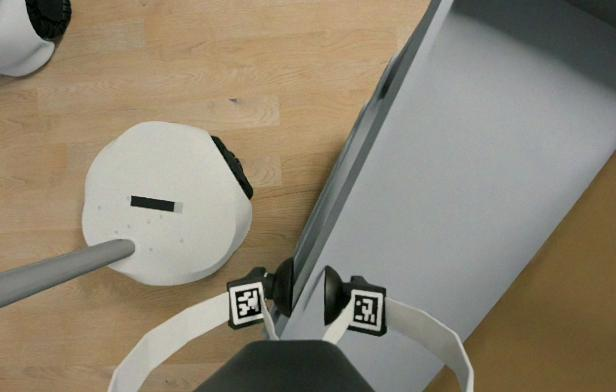

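move(
  blocking=false,
  r2={"base": {"translate_m": -0.5, "strafe_m": 0.0}, "joints": {"wrist_yaw_rad": 1.72}, "speeds": {"wrist_yaw_rad": 0.1}, "pace": "slow"},
  cameras=[],
)

wait(
  seconds=2,
  cameras=["r2_wrist_camera", "r1_head_camera"],
)

wait(
  seconds=4,
  cameras=["r2_wrist_camera", "r2_head_camera", "r1_head_camera", "r1_head_left_camera"],
)

Scene clock: 649.00 s.
move: r2 moving
r1.base_odometry: x=-2.548 y=-0.429 heading=+2.597
r1.turned_by_wheels: +0.000
r1.turned_by_imu: +0.000
r1.base_tilt: forward=-1.6 right=+1.3
r1.lidar_m: 0.57 1.06 3.31 2.13 1.94 1.62 0.25 0.34 3.92 1.27 2.41 0.57
r1.base_status: not commanded
r1.joint_positions: lift_m=+0.124 arm_m=+0.000 wrist_yaw_rad=+3.194 wrist_pitch_rad=+0.002 wrist_roll_rad=+0.000 gripper_m=+0.056
r1.joint_status: not commanded
r1.measured_speeds: translate_m=+0.000 strafe_m=+0.000 rotate_rad=+0.000 lift_m=+0.000 arm_m=+0.000 wrist_yaw_rad=+0.000 wrist_pitch_rad=+0.000 wrist_roll_rad=+0.000
r1.motor_effort: lift_m=+20(20) arm_m=-4(4) wheel_0=-7(7) wheel_1=+6(6) wheel_2=+1(1)
r1.servo_current: wrist_yaw_rad=33(59) wrist_pitch_rad=39(52) wrist_roll_rad=33(59) gripper_m=46(46)
r1.contact_limits: strafe_m 0.5
r1.hand_pose: x=-0.1216 y=+0.0722 z=+0.3019 quat_wxyz=(-0.026, -0.001, +0.000, +1.000) (m; r1's base frame)
r1.wrist_depth_mm: - 135 347 301 277 - - / - 135 152 304 276 - - / - 132 173 306 287 - - / 109 135 220 306 287 - - / - 477 382 309 286 1863 1537 / - 484 196 310 196 1160 1098 / - 159 362 156 300 - 798
r2.base_odometry: x=-2.927 y=-0.924 heading=+0.186
r2.turned_by_wheels: -0.001
r2.turned_by_imu: -0.001
r2.base_tilt: forward=-0.7 right=+0.1
r2.lidar_m: 0.34 0.46 2.70 2.53 0.55 0.58 1.44 1.47 1.95 2.14 2.20 0.31
r2.base_status: translate_m moving; strafe_m moving
r2.joint_positions: lift_m=+0.965 arm_m=+0.120 wrist_yaw_rad=+1.600 wrist_pitch_rad=+1.573 wrist_roll_rad=+0.000 gripper_m=-0.003
r2.joint_status: wrist_yaw_rad moving
r2.measured_speeds: translate_m=-0.049 strafe_m=+0.000 rotate_rad=-0.001 lift_m=+0.000 arm_m=+0.000 wrist_yaw_rad=+0.093 wrist_pitch_rad=+0.006 wrist_roll_rad=+0.000
r2.motor_effort: lift_m=+15(15) arm_m=-4(4) wheel_0=-16(16) wheel_1=-9(11) wheel_2=+10(11)
r2.servo_current: wrist_yaw_rad=85(98) wrist_pitch_rad=46(46) wrist_roll_rad=52(52) gripper_m=72(78)
r2.contact_limits: lift_m 0.2
r2.hand_pose: x=+0.3783 y=+0.0020 z=+0.8550 quat_wxyz=(+0.492, -0.508, +0.493, +0.507) (m; r2's base frame)
r2.wrist_depth_mm: 1098 1098 1078 1060 1078 279 277 / 1098 1098 1098 1078 1078 279 279 / 1118 891 1078 1078 285 281 279 / 1118 891 891 1060 286 285 283 / 1138 904 931 1098 289 285 274 / 1138 1118 190 206 183 287 240 / 1138 1138 - 112 291 243 216
pictures: none
No camera images: "cameras" was empty.

Scene clock: 651.00 s.
earlier move: r2 moving
r1.base_odometry: x=-2.548 y=-0.429 heading=+2.597
r1.turned_by_wheels: +0.000
r1.turned_by_imu: +0.000
r1.base_tilt: forward=-1.6 right=+1.3
r1.lidar_m: 0.48 4.83 3.34 2.15 1.94 1.59 0.25 0.37 3.92 1.28 2.44 0.43
r1.base_status: not commanded
r1.joint_positions: lift_m=+0.124 arm_m=+0.000 wrist_yaw_rad=+3.194 wrist_pitch_rad=+0.002 wrist_roll_rad=+0.000 gripper_m=+0.056
r1.joint_status: not commanded
r1.measured_speeds: translate_m=+0.000 strafe_m=+0.000 rotate_rad=+0.000 lift_m=+0.000 arm_m=+0.000 wrist_yaw_rad=+0.000 wrist_pitch_rad=+0.000 wrist_roll_rad=+0.000
r1.motor_effort: lift_m=+20(20) arm_m=-4(4) wheel_0=-7(7) wheel_1=+5(6) wheel_2=+1(1)
r1.servo_current: wrist_yaw_rad=52(65) wrist_pitch_rad=39(52) wrist_roll_rad=52(72) gripper_m=46(46)
r1.contact_limits: strafe_m 0.5
r1.hand_pose: x=-0.1216 y=+0.0722 z=+0.3019 quat_wxyz=(-0.026, -0.001, +0.000, +1.000) (m; r1's base frame)
r1.wrist_depth_mm: - 135 349 301 278 - - / - 135 152 304 277 - - / - 132 174 306 289 - - / 109 136 220 306 287 - - / - 477 379 309 286 1808 1537 / - 484 196 309 195 1160 1118 / - 159 364 156 301 - 798
r2.base_odometry: x=-3.112 y=-0.958 heading=+0.187
r2.turned_by_wheels: +0.000
r2.turned_by_imu: -0.001
r2.base_tilt: forward=-0.6 right=+0.1
r2.lidar_m: 0.28 0.48 2.69 0.57 0.45 0.57 1.27 1.28 1.67 2.15 2.23 0.26
r2.base_status: translate_m moving; strafe_m moving
r2.joint_positions: lift_m=+0.965 arm_m=+0.120 wrist_yaw_rad=+1.705 wrist_pitch_rad=+1.575 wrist_roll_rad=+0.001 gripper_m=-0.003
r2.joint_status: all done
r2.measured_speeds: translate_m=-0.101 strafe_m=+0.000 rotate_rad=+0.003 lift_m=+0.000 arm_m=+0.000 wrist_yaw_rad=+0.000 wrist_pitch_rad=+0.000 wrist_roll_rad=+0.000
r2.motor_effort: lift_m=+15(15) arm_m=-3(4) wheel_0=-16(19) wheel_1=-8(11) wheel_2=+7(12)
r2.servo_current: wrist_yaw_rad=91(156) wrist_pitch_rad=39(52) wrist_roll_rad=46(65) gripper_m=72(78)
r2.contact_limits: lift_m 0.2
r2.hand_pose: x=+0.3777 y=+0.0105 z=+0.8550 quat_wxyz=(+0.465, -0.533, +0.467, +0.531) (m; r2's base frame)
r2.wrist_depth_mm: 1078 1078 1078 1098 1078 1042 - / 1118 1098 1098 1098 1098 1060 278 / 1118 878 878 1078 1098 282 278 / 1118 891 878 1098 286 285 281 / 1118 904 1078 - 286 285 285 / 1138 1138 185 293 186 287 285 / 1160 1118 - 112 290 267 247
wait: 2.00 s; no rest
pictures: r1_head_camera, r2_wrist_camera
Images, in order (width x height): r1_head_camera 420x560, r2_wrist_camera 616x392.

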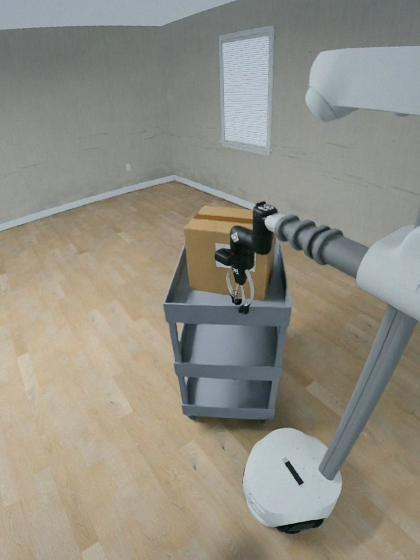

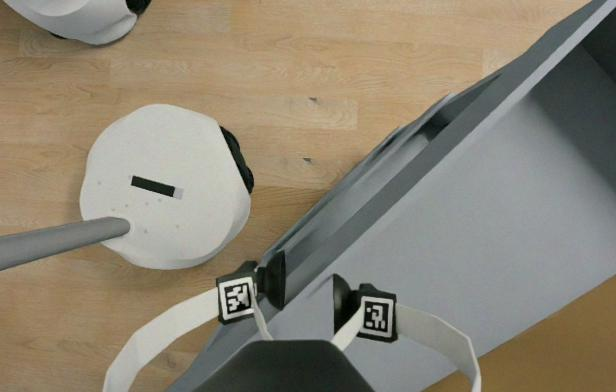

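Scene clock: 654.77 s.
earlier move: r2 done
r1.base_odometry: x=-2.548 y=-0.429 heading=+2.597
r1.turned_by_wheels: +0.000
r1.turned_by_imu: +0.000
r1.base_tilt: forward=-1.6 right=+1.3
r1.lidar_m: 0.65 4.81 3.28 2.14 1.94 1.59 0.25 0.34 3.91 1.28 0.36 0.39
r1.base_status: not commanded
r1.joint_positions: lift_m=+0.124 arm_m=+0.000 wrist_yaw_rad=+3.194 wrist_pitch_rad=+0.002 wrist_roll_rad=+0.000 gripper_m=+0.056
r1.joint_status: not commanded
r1.measured_speeds: translate_m=+0.000 strafe_m=+0.000 rotate_rad=+0.000 lift_m=+0.000 arm_m=+0.000 wrist_yaw_rad=+0.000 wrist_pitch_rad=+0.000 wrist_roll_rad=+0.000
r1.motor_effort: lift_m=+20(20) arm_m=-4(4) wheel_0=-6(7) wheel_1=+6(6) wheel_2=+1(1)
r1.servo_current: wrist_yaw_rad=52(65) wrist_pitch_rad=39(52) wrist_roll_rad=46(72) gripper_m=46(52)
r1.contact_limits: strafe_m 0.5
r1.hand_pose: x=-0.1216 y=+0.0722 z=+0.3019 quat_wxyz=(-0.026, -0.001, +0.000, +1.000) (m; r1's base frame)
r1.wrist_depth_mm: - 135 349 303 278 - - / - 135 152 304 277 - - / - 132 174 306 287 - - / 109 136 220 307 287 - - / - 477 382 310 286 1863 1537 / - 484 197 310 195 1138 1118 / - 159 362 156 300 - 798
r2.base_odometry: x=-3.406 y=-1.014 heading=+0.187
r2.turned_by_wheels: +0.000
r2.turned_by_imu: -0.001
r2.base_tilt: forward=-0.7 right=+0.0
r2.lidar_m: 0.27 0.62 0.52 0.37 0.43 0.87 4.07 0.97 1.27 2.17 0.73 0.25
r2.base_status: done
r2.joint_positions: lift_m=+0.965 arm_m=+0.120 wrist_yaw_rad=+1.705 wrist_pitch_rad=+1.575 wrist_roll_rad=+0.001 gripper_m=-0.003
r2.joint_status: all done
r2.measured_speeds: translate_m=+0.000 strafe_m=+0.000 rotate_rad=+0.000 lift_m=+0.000 arm_m=+0.000 wrist_yaw_rad=+0.000 wrist_pitch_rad=+0.000 wrist_roll_rad=+0.000
r2.motor_effort: lift_m=+15(15) arm_m=-4(4) wheel_0=-10(19) wheel_1=-6(11) wheel_2=+4(12)
r2.servo_current: wrist_yaw_rad=85(156) wrist_pitch_rad=52(52) wrist_roll_rad=52(65) gripper_m=78(85)
r2.contact_limits: lift_m 0.2
r2.hand_pose: x=+0.3777 y=+0.0106 z=+0.8550 quat_wxyz=(+0.465, -0.533, +0.467, +0.531) (m; r2's base frame)
r2.wrist_depth_mm: 1118 1078 1008 1078 1042 1060 1060 / 1118 1118 1098 1078 1060 1078 1060 / 1118 878 878 1098 1060 1078 - / 1138 891 891 1098 - 283 281 / 1138 904 904 - 287 285 283 / 1138 1138 185 291 191 287 285 / 1160 1138 297 112 290 291 287
wait: 3.77 of 4 s (r2 has come to rest)
pictures: r1_head_camera, r1_head_left_camera, r2_head_camera, r2_wrist_camera
Images, in order (width x height): r1_head_camera 420x560, r1_head_left_camera 420x672, r2_head_camera 420x560, r2_wrist_camera 616x392.

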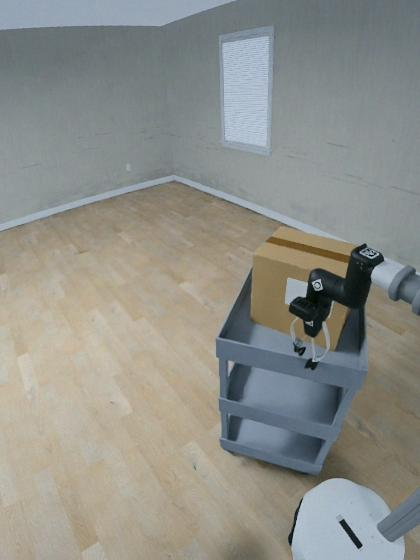

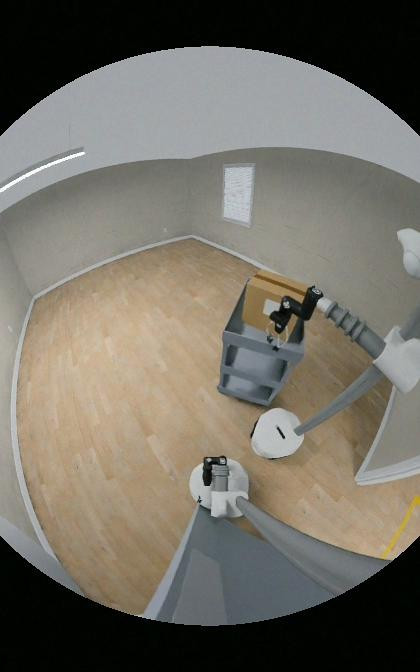

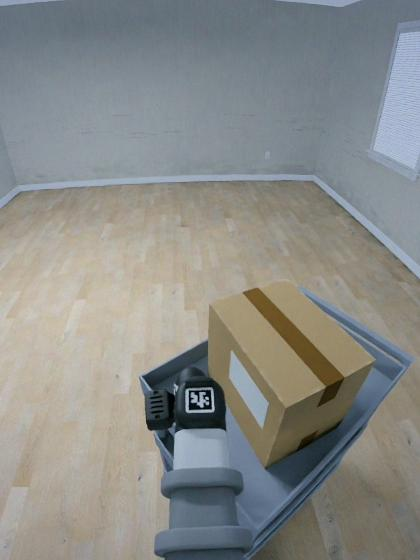

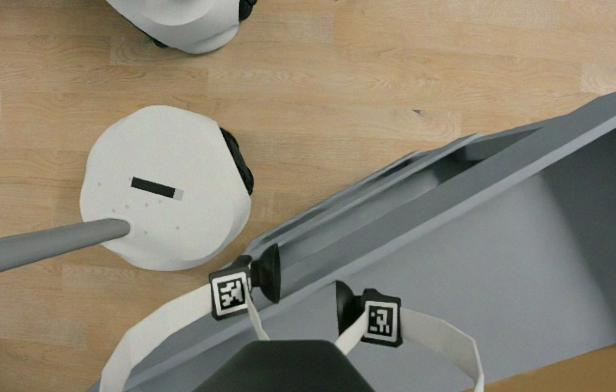

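zoom_image(
  camera="r1_head_camera",
  region=[200, 330, 420, 560],
)

zoom_image(
  camera="r2_wrist_camera",
  region=[180, 180, 500, 392],
)

Scaled by 2.191 from the camera's 420x560 image, which has a finer 600x800 frame.

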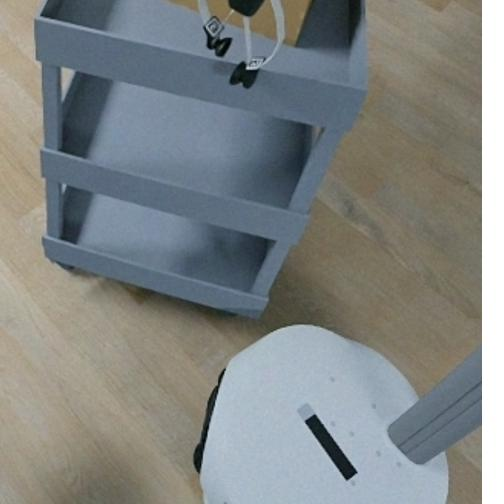

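Scaled by 1.575.

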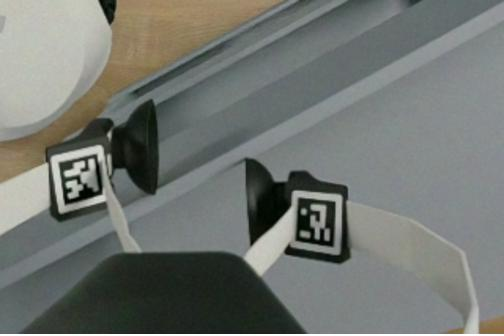

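move(
  blocking=false,
  cameras=["r1_head_camera", "r2_head_camera", "r2_wrist_camera"],
)

Scene clock: 769.70 s.
r1.base_odometry: x=-2.548 y=-0.429 heading=+2.597
r1.turned_by_wheels: +0.000
r1.turned_by_imu: +0.000
r1.base_tilt: forward=-1.6 right=+1.3
r1.lidar_m: 0.60 4.84 3.33 2.14 1.94 1.60 0.25 0.35 3.95 1.28 0.35 0.37
r1.base_status: not commanded
r1.joint_positions: lift_m=+0.124 arm_m=+0.000 wrist_yaw_rad=+3.194 wrist_pitch_rad=+0.002 wrist_roll_rad=+0.000 gripper_m=+0.056
r1.joint_status: not commanded
r1.measured_speeds: translate_m=+0.000 strafe_m=+0.000 rotate_rad=+0.000 lift_m=+0.000 arm_m=+0.000 wrist_yaw_rad=+0.000 wrist_pitch_rad=+0.000 wrist_roll_rad=+0.000
r1.motor_effort: lift_m=+20(20) arm_m=-4(4) wheel_0=-7(7) wheel_1=+6(6) wheel_2=+1(1)
r1.servo_current: wrist_yaw_rad=59(65) wrist_pitch_rad=39(52) wrist_roll_rad=52(72) gripper_m=39(52)
r1.contact_limits: strafe_m 0.5
r1.hand_pose: x=-0.1216 y=+0.0722 z=+0.3019 quat_wxyz=(-0.026, -0.001, +0.000, +1.000) (m; r1's base frame)
r1.wrist_depth_mm: - 135 349 303 277 - - / - 135 152 304 274 - - / - 132 174 306 289 - - / 109 136 220 307 286 - - / - 477 382 309 286 1863 1537 / - 484 197 309 195 1160 1098 / - 159 362 156 300 - 788
r2.base_odometry: x=-3.406 y=-1.014 heading=+0.187
r2.turned_by_wheels: +0.000
r2.turned_by_imu: +0.000
r2.base_tilt: forward=-0.6 right=+0.1
r2.lidar_m: 0.27 0.64 0.49 0.37 0.39 0.87 4.07 0.98 1.29 2.15 0.76 0.25
r2.base_status: done
r2.joint_positions: lift_m=+0.965 arm_m=+0.120 wrist_yaw_rad=+1.705 wrist_pitch_rad=+1.575 wrist_roll_rad=+0.001 gripper_m=-0.003
r2.joint_status: all done
r2.measured_speeds: translate_m=+0.000 strafe_m=+0.000 rotate_rad=+0.000 lift_m=+0.000 arm_m=+0.000 wrist_yaw_rad=+0.000 wrist_pitch_rad=+0.000 wrist_roll_rad=+0.000
r2.motor_effort: lift_m=+15(15) arm_m=-4(4) wheel_0=-10(19) wheel_1=-6(11) wheel_2=+4(12)
r2.servo_current: wrist_yaw_rad=98(156) wrist_pitch_rad=46(52) wrist_roll_rad=39(65) gripper_m=72(85)
r2.contact_limits: lift_m 0.2
r2.hand_pose: x=+0.3777 y=+0.0106 z=+0.8550 quat_wxyz=(+0.465, -0.533, +0.467, +0.531) (m; r2's base frame)
r2.wrist_depth_mm: 1098 1098 1008 1078 1060 1060 1042 / 1118 1078 1078 1098 1060 1060 1078 / 1138 878 891 1078 1060 1098 - / 1138 904 866 1098 - 283 283 / 1118 891 891 - 287 285 283 / 1118 1118 184 291 193 287 285 / 1138 1138 297 112 290 289 286
pictures: r1_head_camera, r2_head_camera, r2_wrist_camera
Images, in order (width x height): r1_head_camera 420x560, r2_head_camera 420x560, r2_wrist_camera 616x392.

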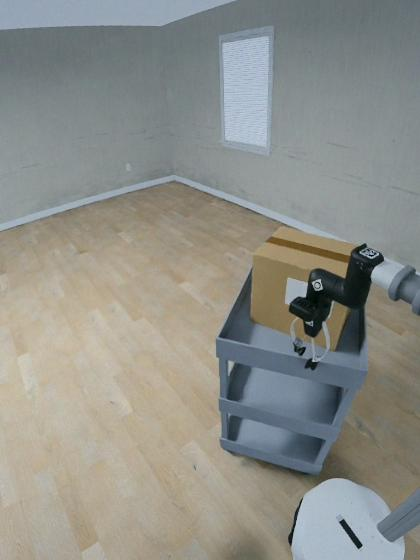

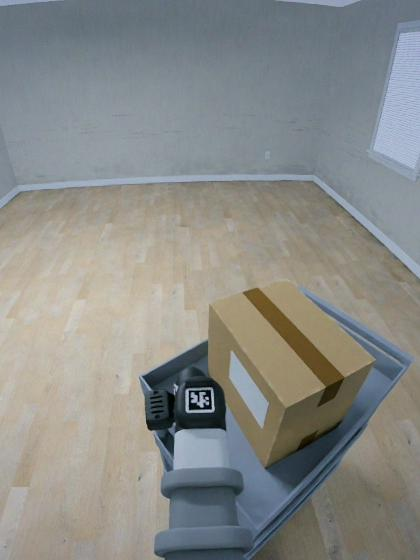

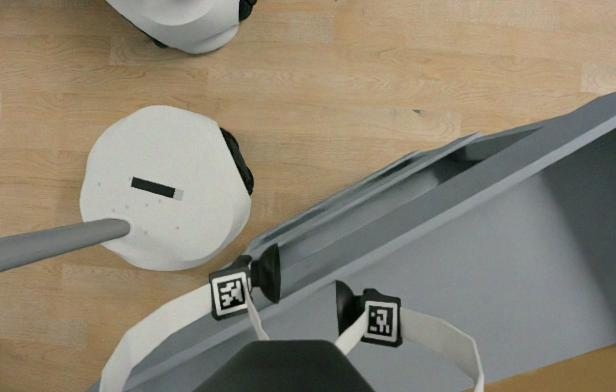

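move(
  blocking=false,
  r2={"base": {"translate_m": -0.15, "strafe_m": -0.25}, "pace": "slow", "contact_limits": {"strafe_m": 0.4}},
  cameras=["r2_wrist_camera"],
)

wait(
  seconds=3,
  cameras=["r2_wrist_camera", "r2_head_camera"],
)

Scene clock: 815.20 s.
move: r2 moving
r1.base_odometry: x=-2.548 y=-0.429 heading=+2.597
r1.turned_by_wheels: +0.000
r1.turned_by_imu: +0.000
r1.base_tilt: forward=-1.6 right=+1.3
r1.lidar_m: 0.66 4.84 3.33 2.15 1.92 1.63 0.25 0.34 3.92 1.29 0.37 0.40
r1.base_status: not commanded
r1.joint_positions: lift_m=+0.124 arm_m=+0.000 wrist_yaw_rad=+3.194 wrist_pitch_rad=+0.002 wrist_roll_rad=+0.000 gripper_m=+0.056
r1.joint_status: not commanded
r1.measured_speeds: translate_m=+0.000 strafe_m=+0.000 rotate_rad=+0.000 lift_m=+0.000 arm_m=+0.000 wrist_yaw_rad=+0.000 wrist_pitch_rad=+0.000 wrist_roll_rad=+0.000
r1.motor_effort: lift_m=+19(20) arm_m=-4(4) wheel_0=-7(7) wheel_1=+6(6) wheel_2=+1(1)
r1.servo_current: wrist_yaw_rad=65(65) wrist_pitch_rad=39(52) wrist_roll_rad=52(52) gripper_m=39(46)
r1.contact_limits: strafe_m 0.5
r1.hand_pose: x=-0.1216 y=+0.0722 z=+0.3019 quat_wxyz=(-0.026, -0.001, +0.000, +1.000) (m; r1's base frame)
r1.wrist_depth_mm: - 135 349 303 278 - - / - 135 152 304 277 - - / - 132 174 306 289 - - / 109 136 220 307 286 - - / - 480 379 310 287 1863 1499 / - 484 196 310 195 1138 1098 / - 160 364 156 301 - 798
r2.base_odometry: x=-3.411 y=-1.026 heading=+0.187
r2.turned_by_wheels: +0.000
r2.turned_by_imu: +0.001
r2.base_tilt: forward=-0.7 right=+0.0
r2.lidar_m: 0.25 0.60 0.51 0.37 0.41 0.87 4.06 0.95 1.28 2.16 0.79 0.25
r2.base_status: translate_m moving; strafe_m moving
r2.joint_positions: lift_m=+0.965 arm_m=+0.120 wrist_yaw_rad=+1.709 wrist_pitch_rad=+1.574 wrist_roll_rad=+0.001 gripper_m=-0.003
r2.joint_status: not commanded
r2.measured_speeds: translate_m=-0.026 strafe_m=-0.042 rotate_rad=+0.001 lift_m=+0.000 arm_m=+0.000 wrist_yaw_rad=+0.019 wrist_pitch_rad=-0.015 wrist_roll_rad=+0.000
r2.motor_effort: lift_m=+15(15) arm_m=-4(4) wheel_0=+6(8) wheel_1=-10(11) wheel_2=+10(11)
r2.servo_current: wrist_yaw_rad=59(91) wrist_pitch_rad=46(46) wrist_roll_rad=46(52) gripper_m=72(78)
r2.contact_limits: lift_m 0.2; strafe_m 0.4
r2.hand_pose: x=+0.3776 y=+0.0110 z=+0.8550 quat_wxyz=(+0.464, -0.534, +0.465, +0.532) (m; r2's base frame)
r2.wrist_depth_mm: 1078 1078 960 1060 1060 1078 1060 / 1098 1098 1078 1098 1078 1060 1078 / 1098 891 931 1118 1060 1060 - / 1098 891 878 1078 - 285 282 / 1138 891 891 - 287 286 286 / 1138 1118 183 291 191 289 286 / 1138 1098 296 112 290 289 287
pictures: r2_wrist_camera
Images, in order (width x height): r2_wrist_camera 616x392.

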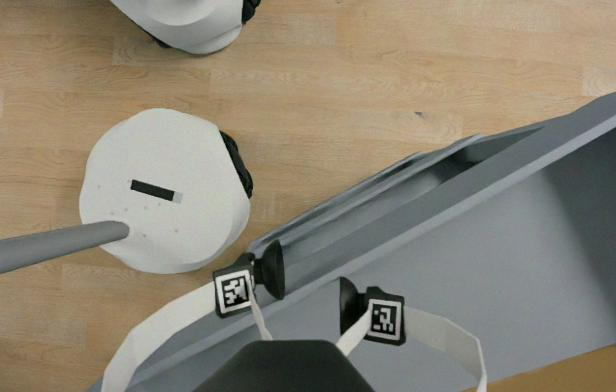

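Scene clock: 818.20 s.
earlier move: r2 moving
r1.base_odometry: x=-2.548 y=-0.429 heading=+2.597
r1.turned_by_wheels: +0.000
r1.turned_by_imu: +0.000
r1.base_tilt: forward=-1.5 right=+1.3
r1.lidar_m: 0.83 4.83 3.32 2.12 1.93 1.62 0.25 0.34 3.92 0.78 0.60 0.68
r1.base_status: not commanded
r1.joint_positions: lift_m=+0.124 arm_m=+0.000 wrist_yaw_rad=+3.194 wrist_pitch_rad=+0.002 wrist_roll_rad=+0.000 gripper_m=+0.056
r1.joint_status: not commanded
r1.measured_speeds: translate_m=+0.000 strafe_m=+0.000 rotate_rad=+0.000 lift_m=+0.000 arm_m=+0.000 wrist_yaw_rad=+0.000 wrist_pitch_rad=+0.000 wrist_roll_rad=+0.000
r1.motor_effort: lift_m=+19(20) arm_m=-4(4) wheel_0=-7(7) wheel_1=+6(6) wheel_2=+1(1)
r1.servo_current: wrist_yaw_rad=52(72) wrist_pitch_rad=39(52) wrist_roll_rad=52(65) gripper_m=46(46)
r1.contact_limits: strafe_m 0.5
r1.hand_pose: x=-0.1216 y=+0.0722 z=+0.3019 quat_wxyz=(-0.026, -0.001, +0.000, +1.000) (m; r1's base frame)
r1.wrist_depth_mm: - 135 349 303 277 - - / - 135 152 306 277 - - / - 132 174 306 289 - - / 109 135 220 309 286 - - / - 477 382 310 287 1863 1537 / - 484 196 310 196 1160 1118 / - 159 362 156 300 - 788
r2.base_odometry: x=-3.504 y=-1.279 heading=+0.187
r2.turned_by_wheels: +0.000
r2.turned_by_imu: +0.001
r2.base_tilt: forward=-0.7 right=+0.0
r2.lidar_m: 0.28 0.43 0.65 0.59 0.93 1.11 0.78 0.80 1.08 1.94 2.01 0.27
r2.base_status: translate_m moving; strafe_m moving
r2.joint_positions: lift_m=+0.965 arm_m=+0.120 wrist_yaw_rad=+1.718 wrist_pitch_rad=+1.565 wrist_roll_rad=+0.001 gripper_m=-0.003
r2.joint_status: not commanded
r2.measured_speeds: translate_m=-0.022 strafe_m=-0.037 rotate_rad=+0.002 lift_m=+0.000 arm_m=+0.000 wrist_yaw_rad=+0.000 wrist_pitch_rad=+0.000 wrist_roll_rad=+0.000
r2.motor_effort: lift_m=+15(15) arm_m=-4(4) wheel_0=+14(16) wheel_1=-4(11) wheel_2=+5(11)
r2.servo_current: wrist_yaw_rad=52(91) wrist_pitch_rad=46(52) wrist_roll_rad=52(65) gripper_m=78(78)
r2.contact_limits: lift_m 0.2; strafe_m 0.4
r2.hand_pose: x=+0.3771 y=+0.0144 z=+0.8550 quat_wxyz=(+0.464, -0.534, +0.461, +0.537) (m; r2's base frame)
r2.wrist_depth_mm: 1138 1118 1118 1098 1078 1078 281 / 1118 1098 1078 1078 1078 283 282 / 1138 891 1098 1118 1060 283 281 / 1138 904 891 1098 285 283 281 / 1138 904 866 287 286 282 281 / 1118 1098 186 233 187 283 262 / 1118 1118 1098 112 286 251 225
wait: 3.00 s; no rest
pictures: r2_head_camera, r2_wrist_camera
Images, in order (width x height): r2_head_camera 420x560, r2_wrist_camera 616x392.

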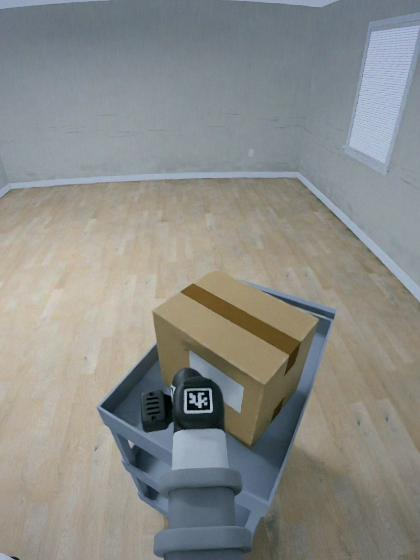

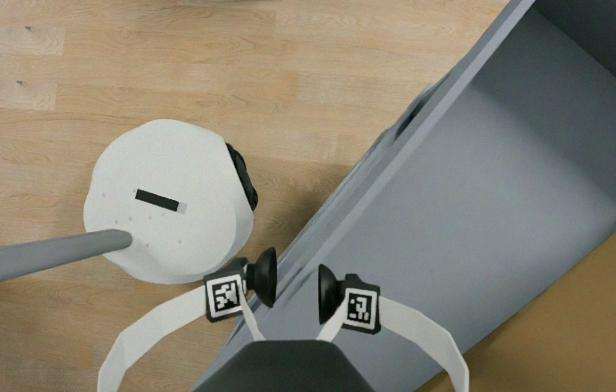

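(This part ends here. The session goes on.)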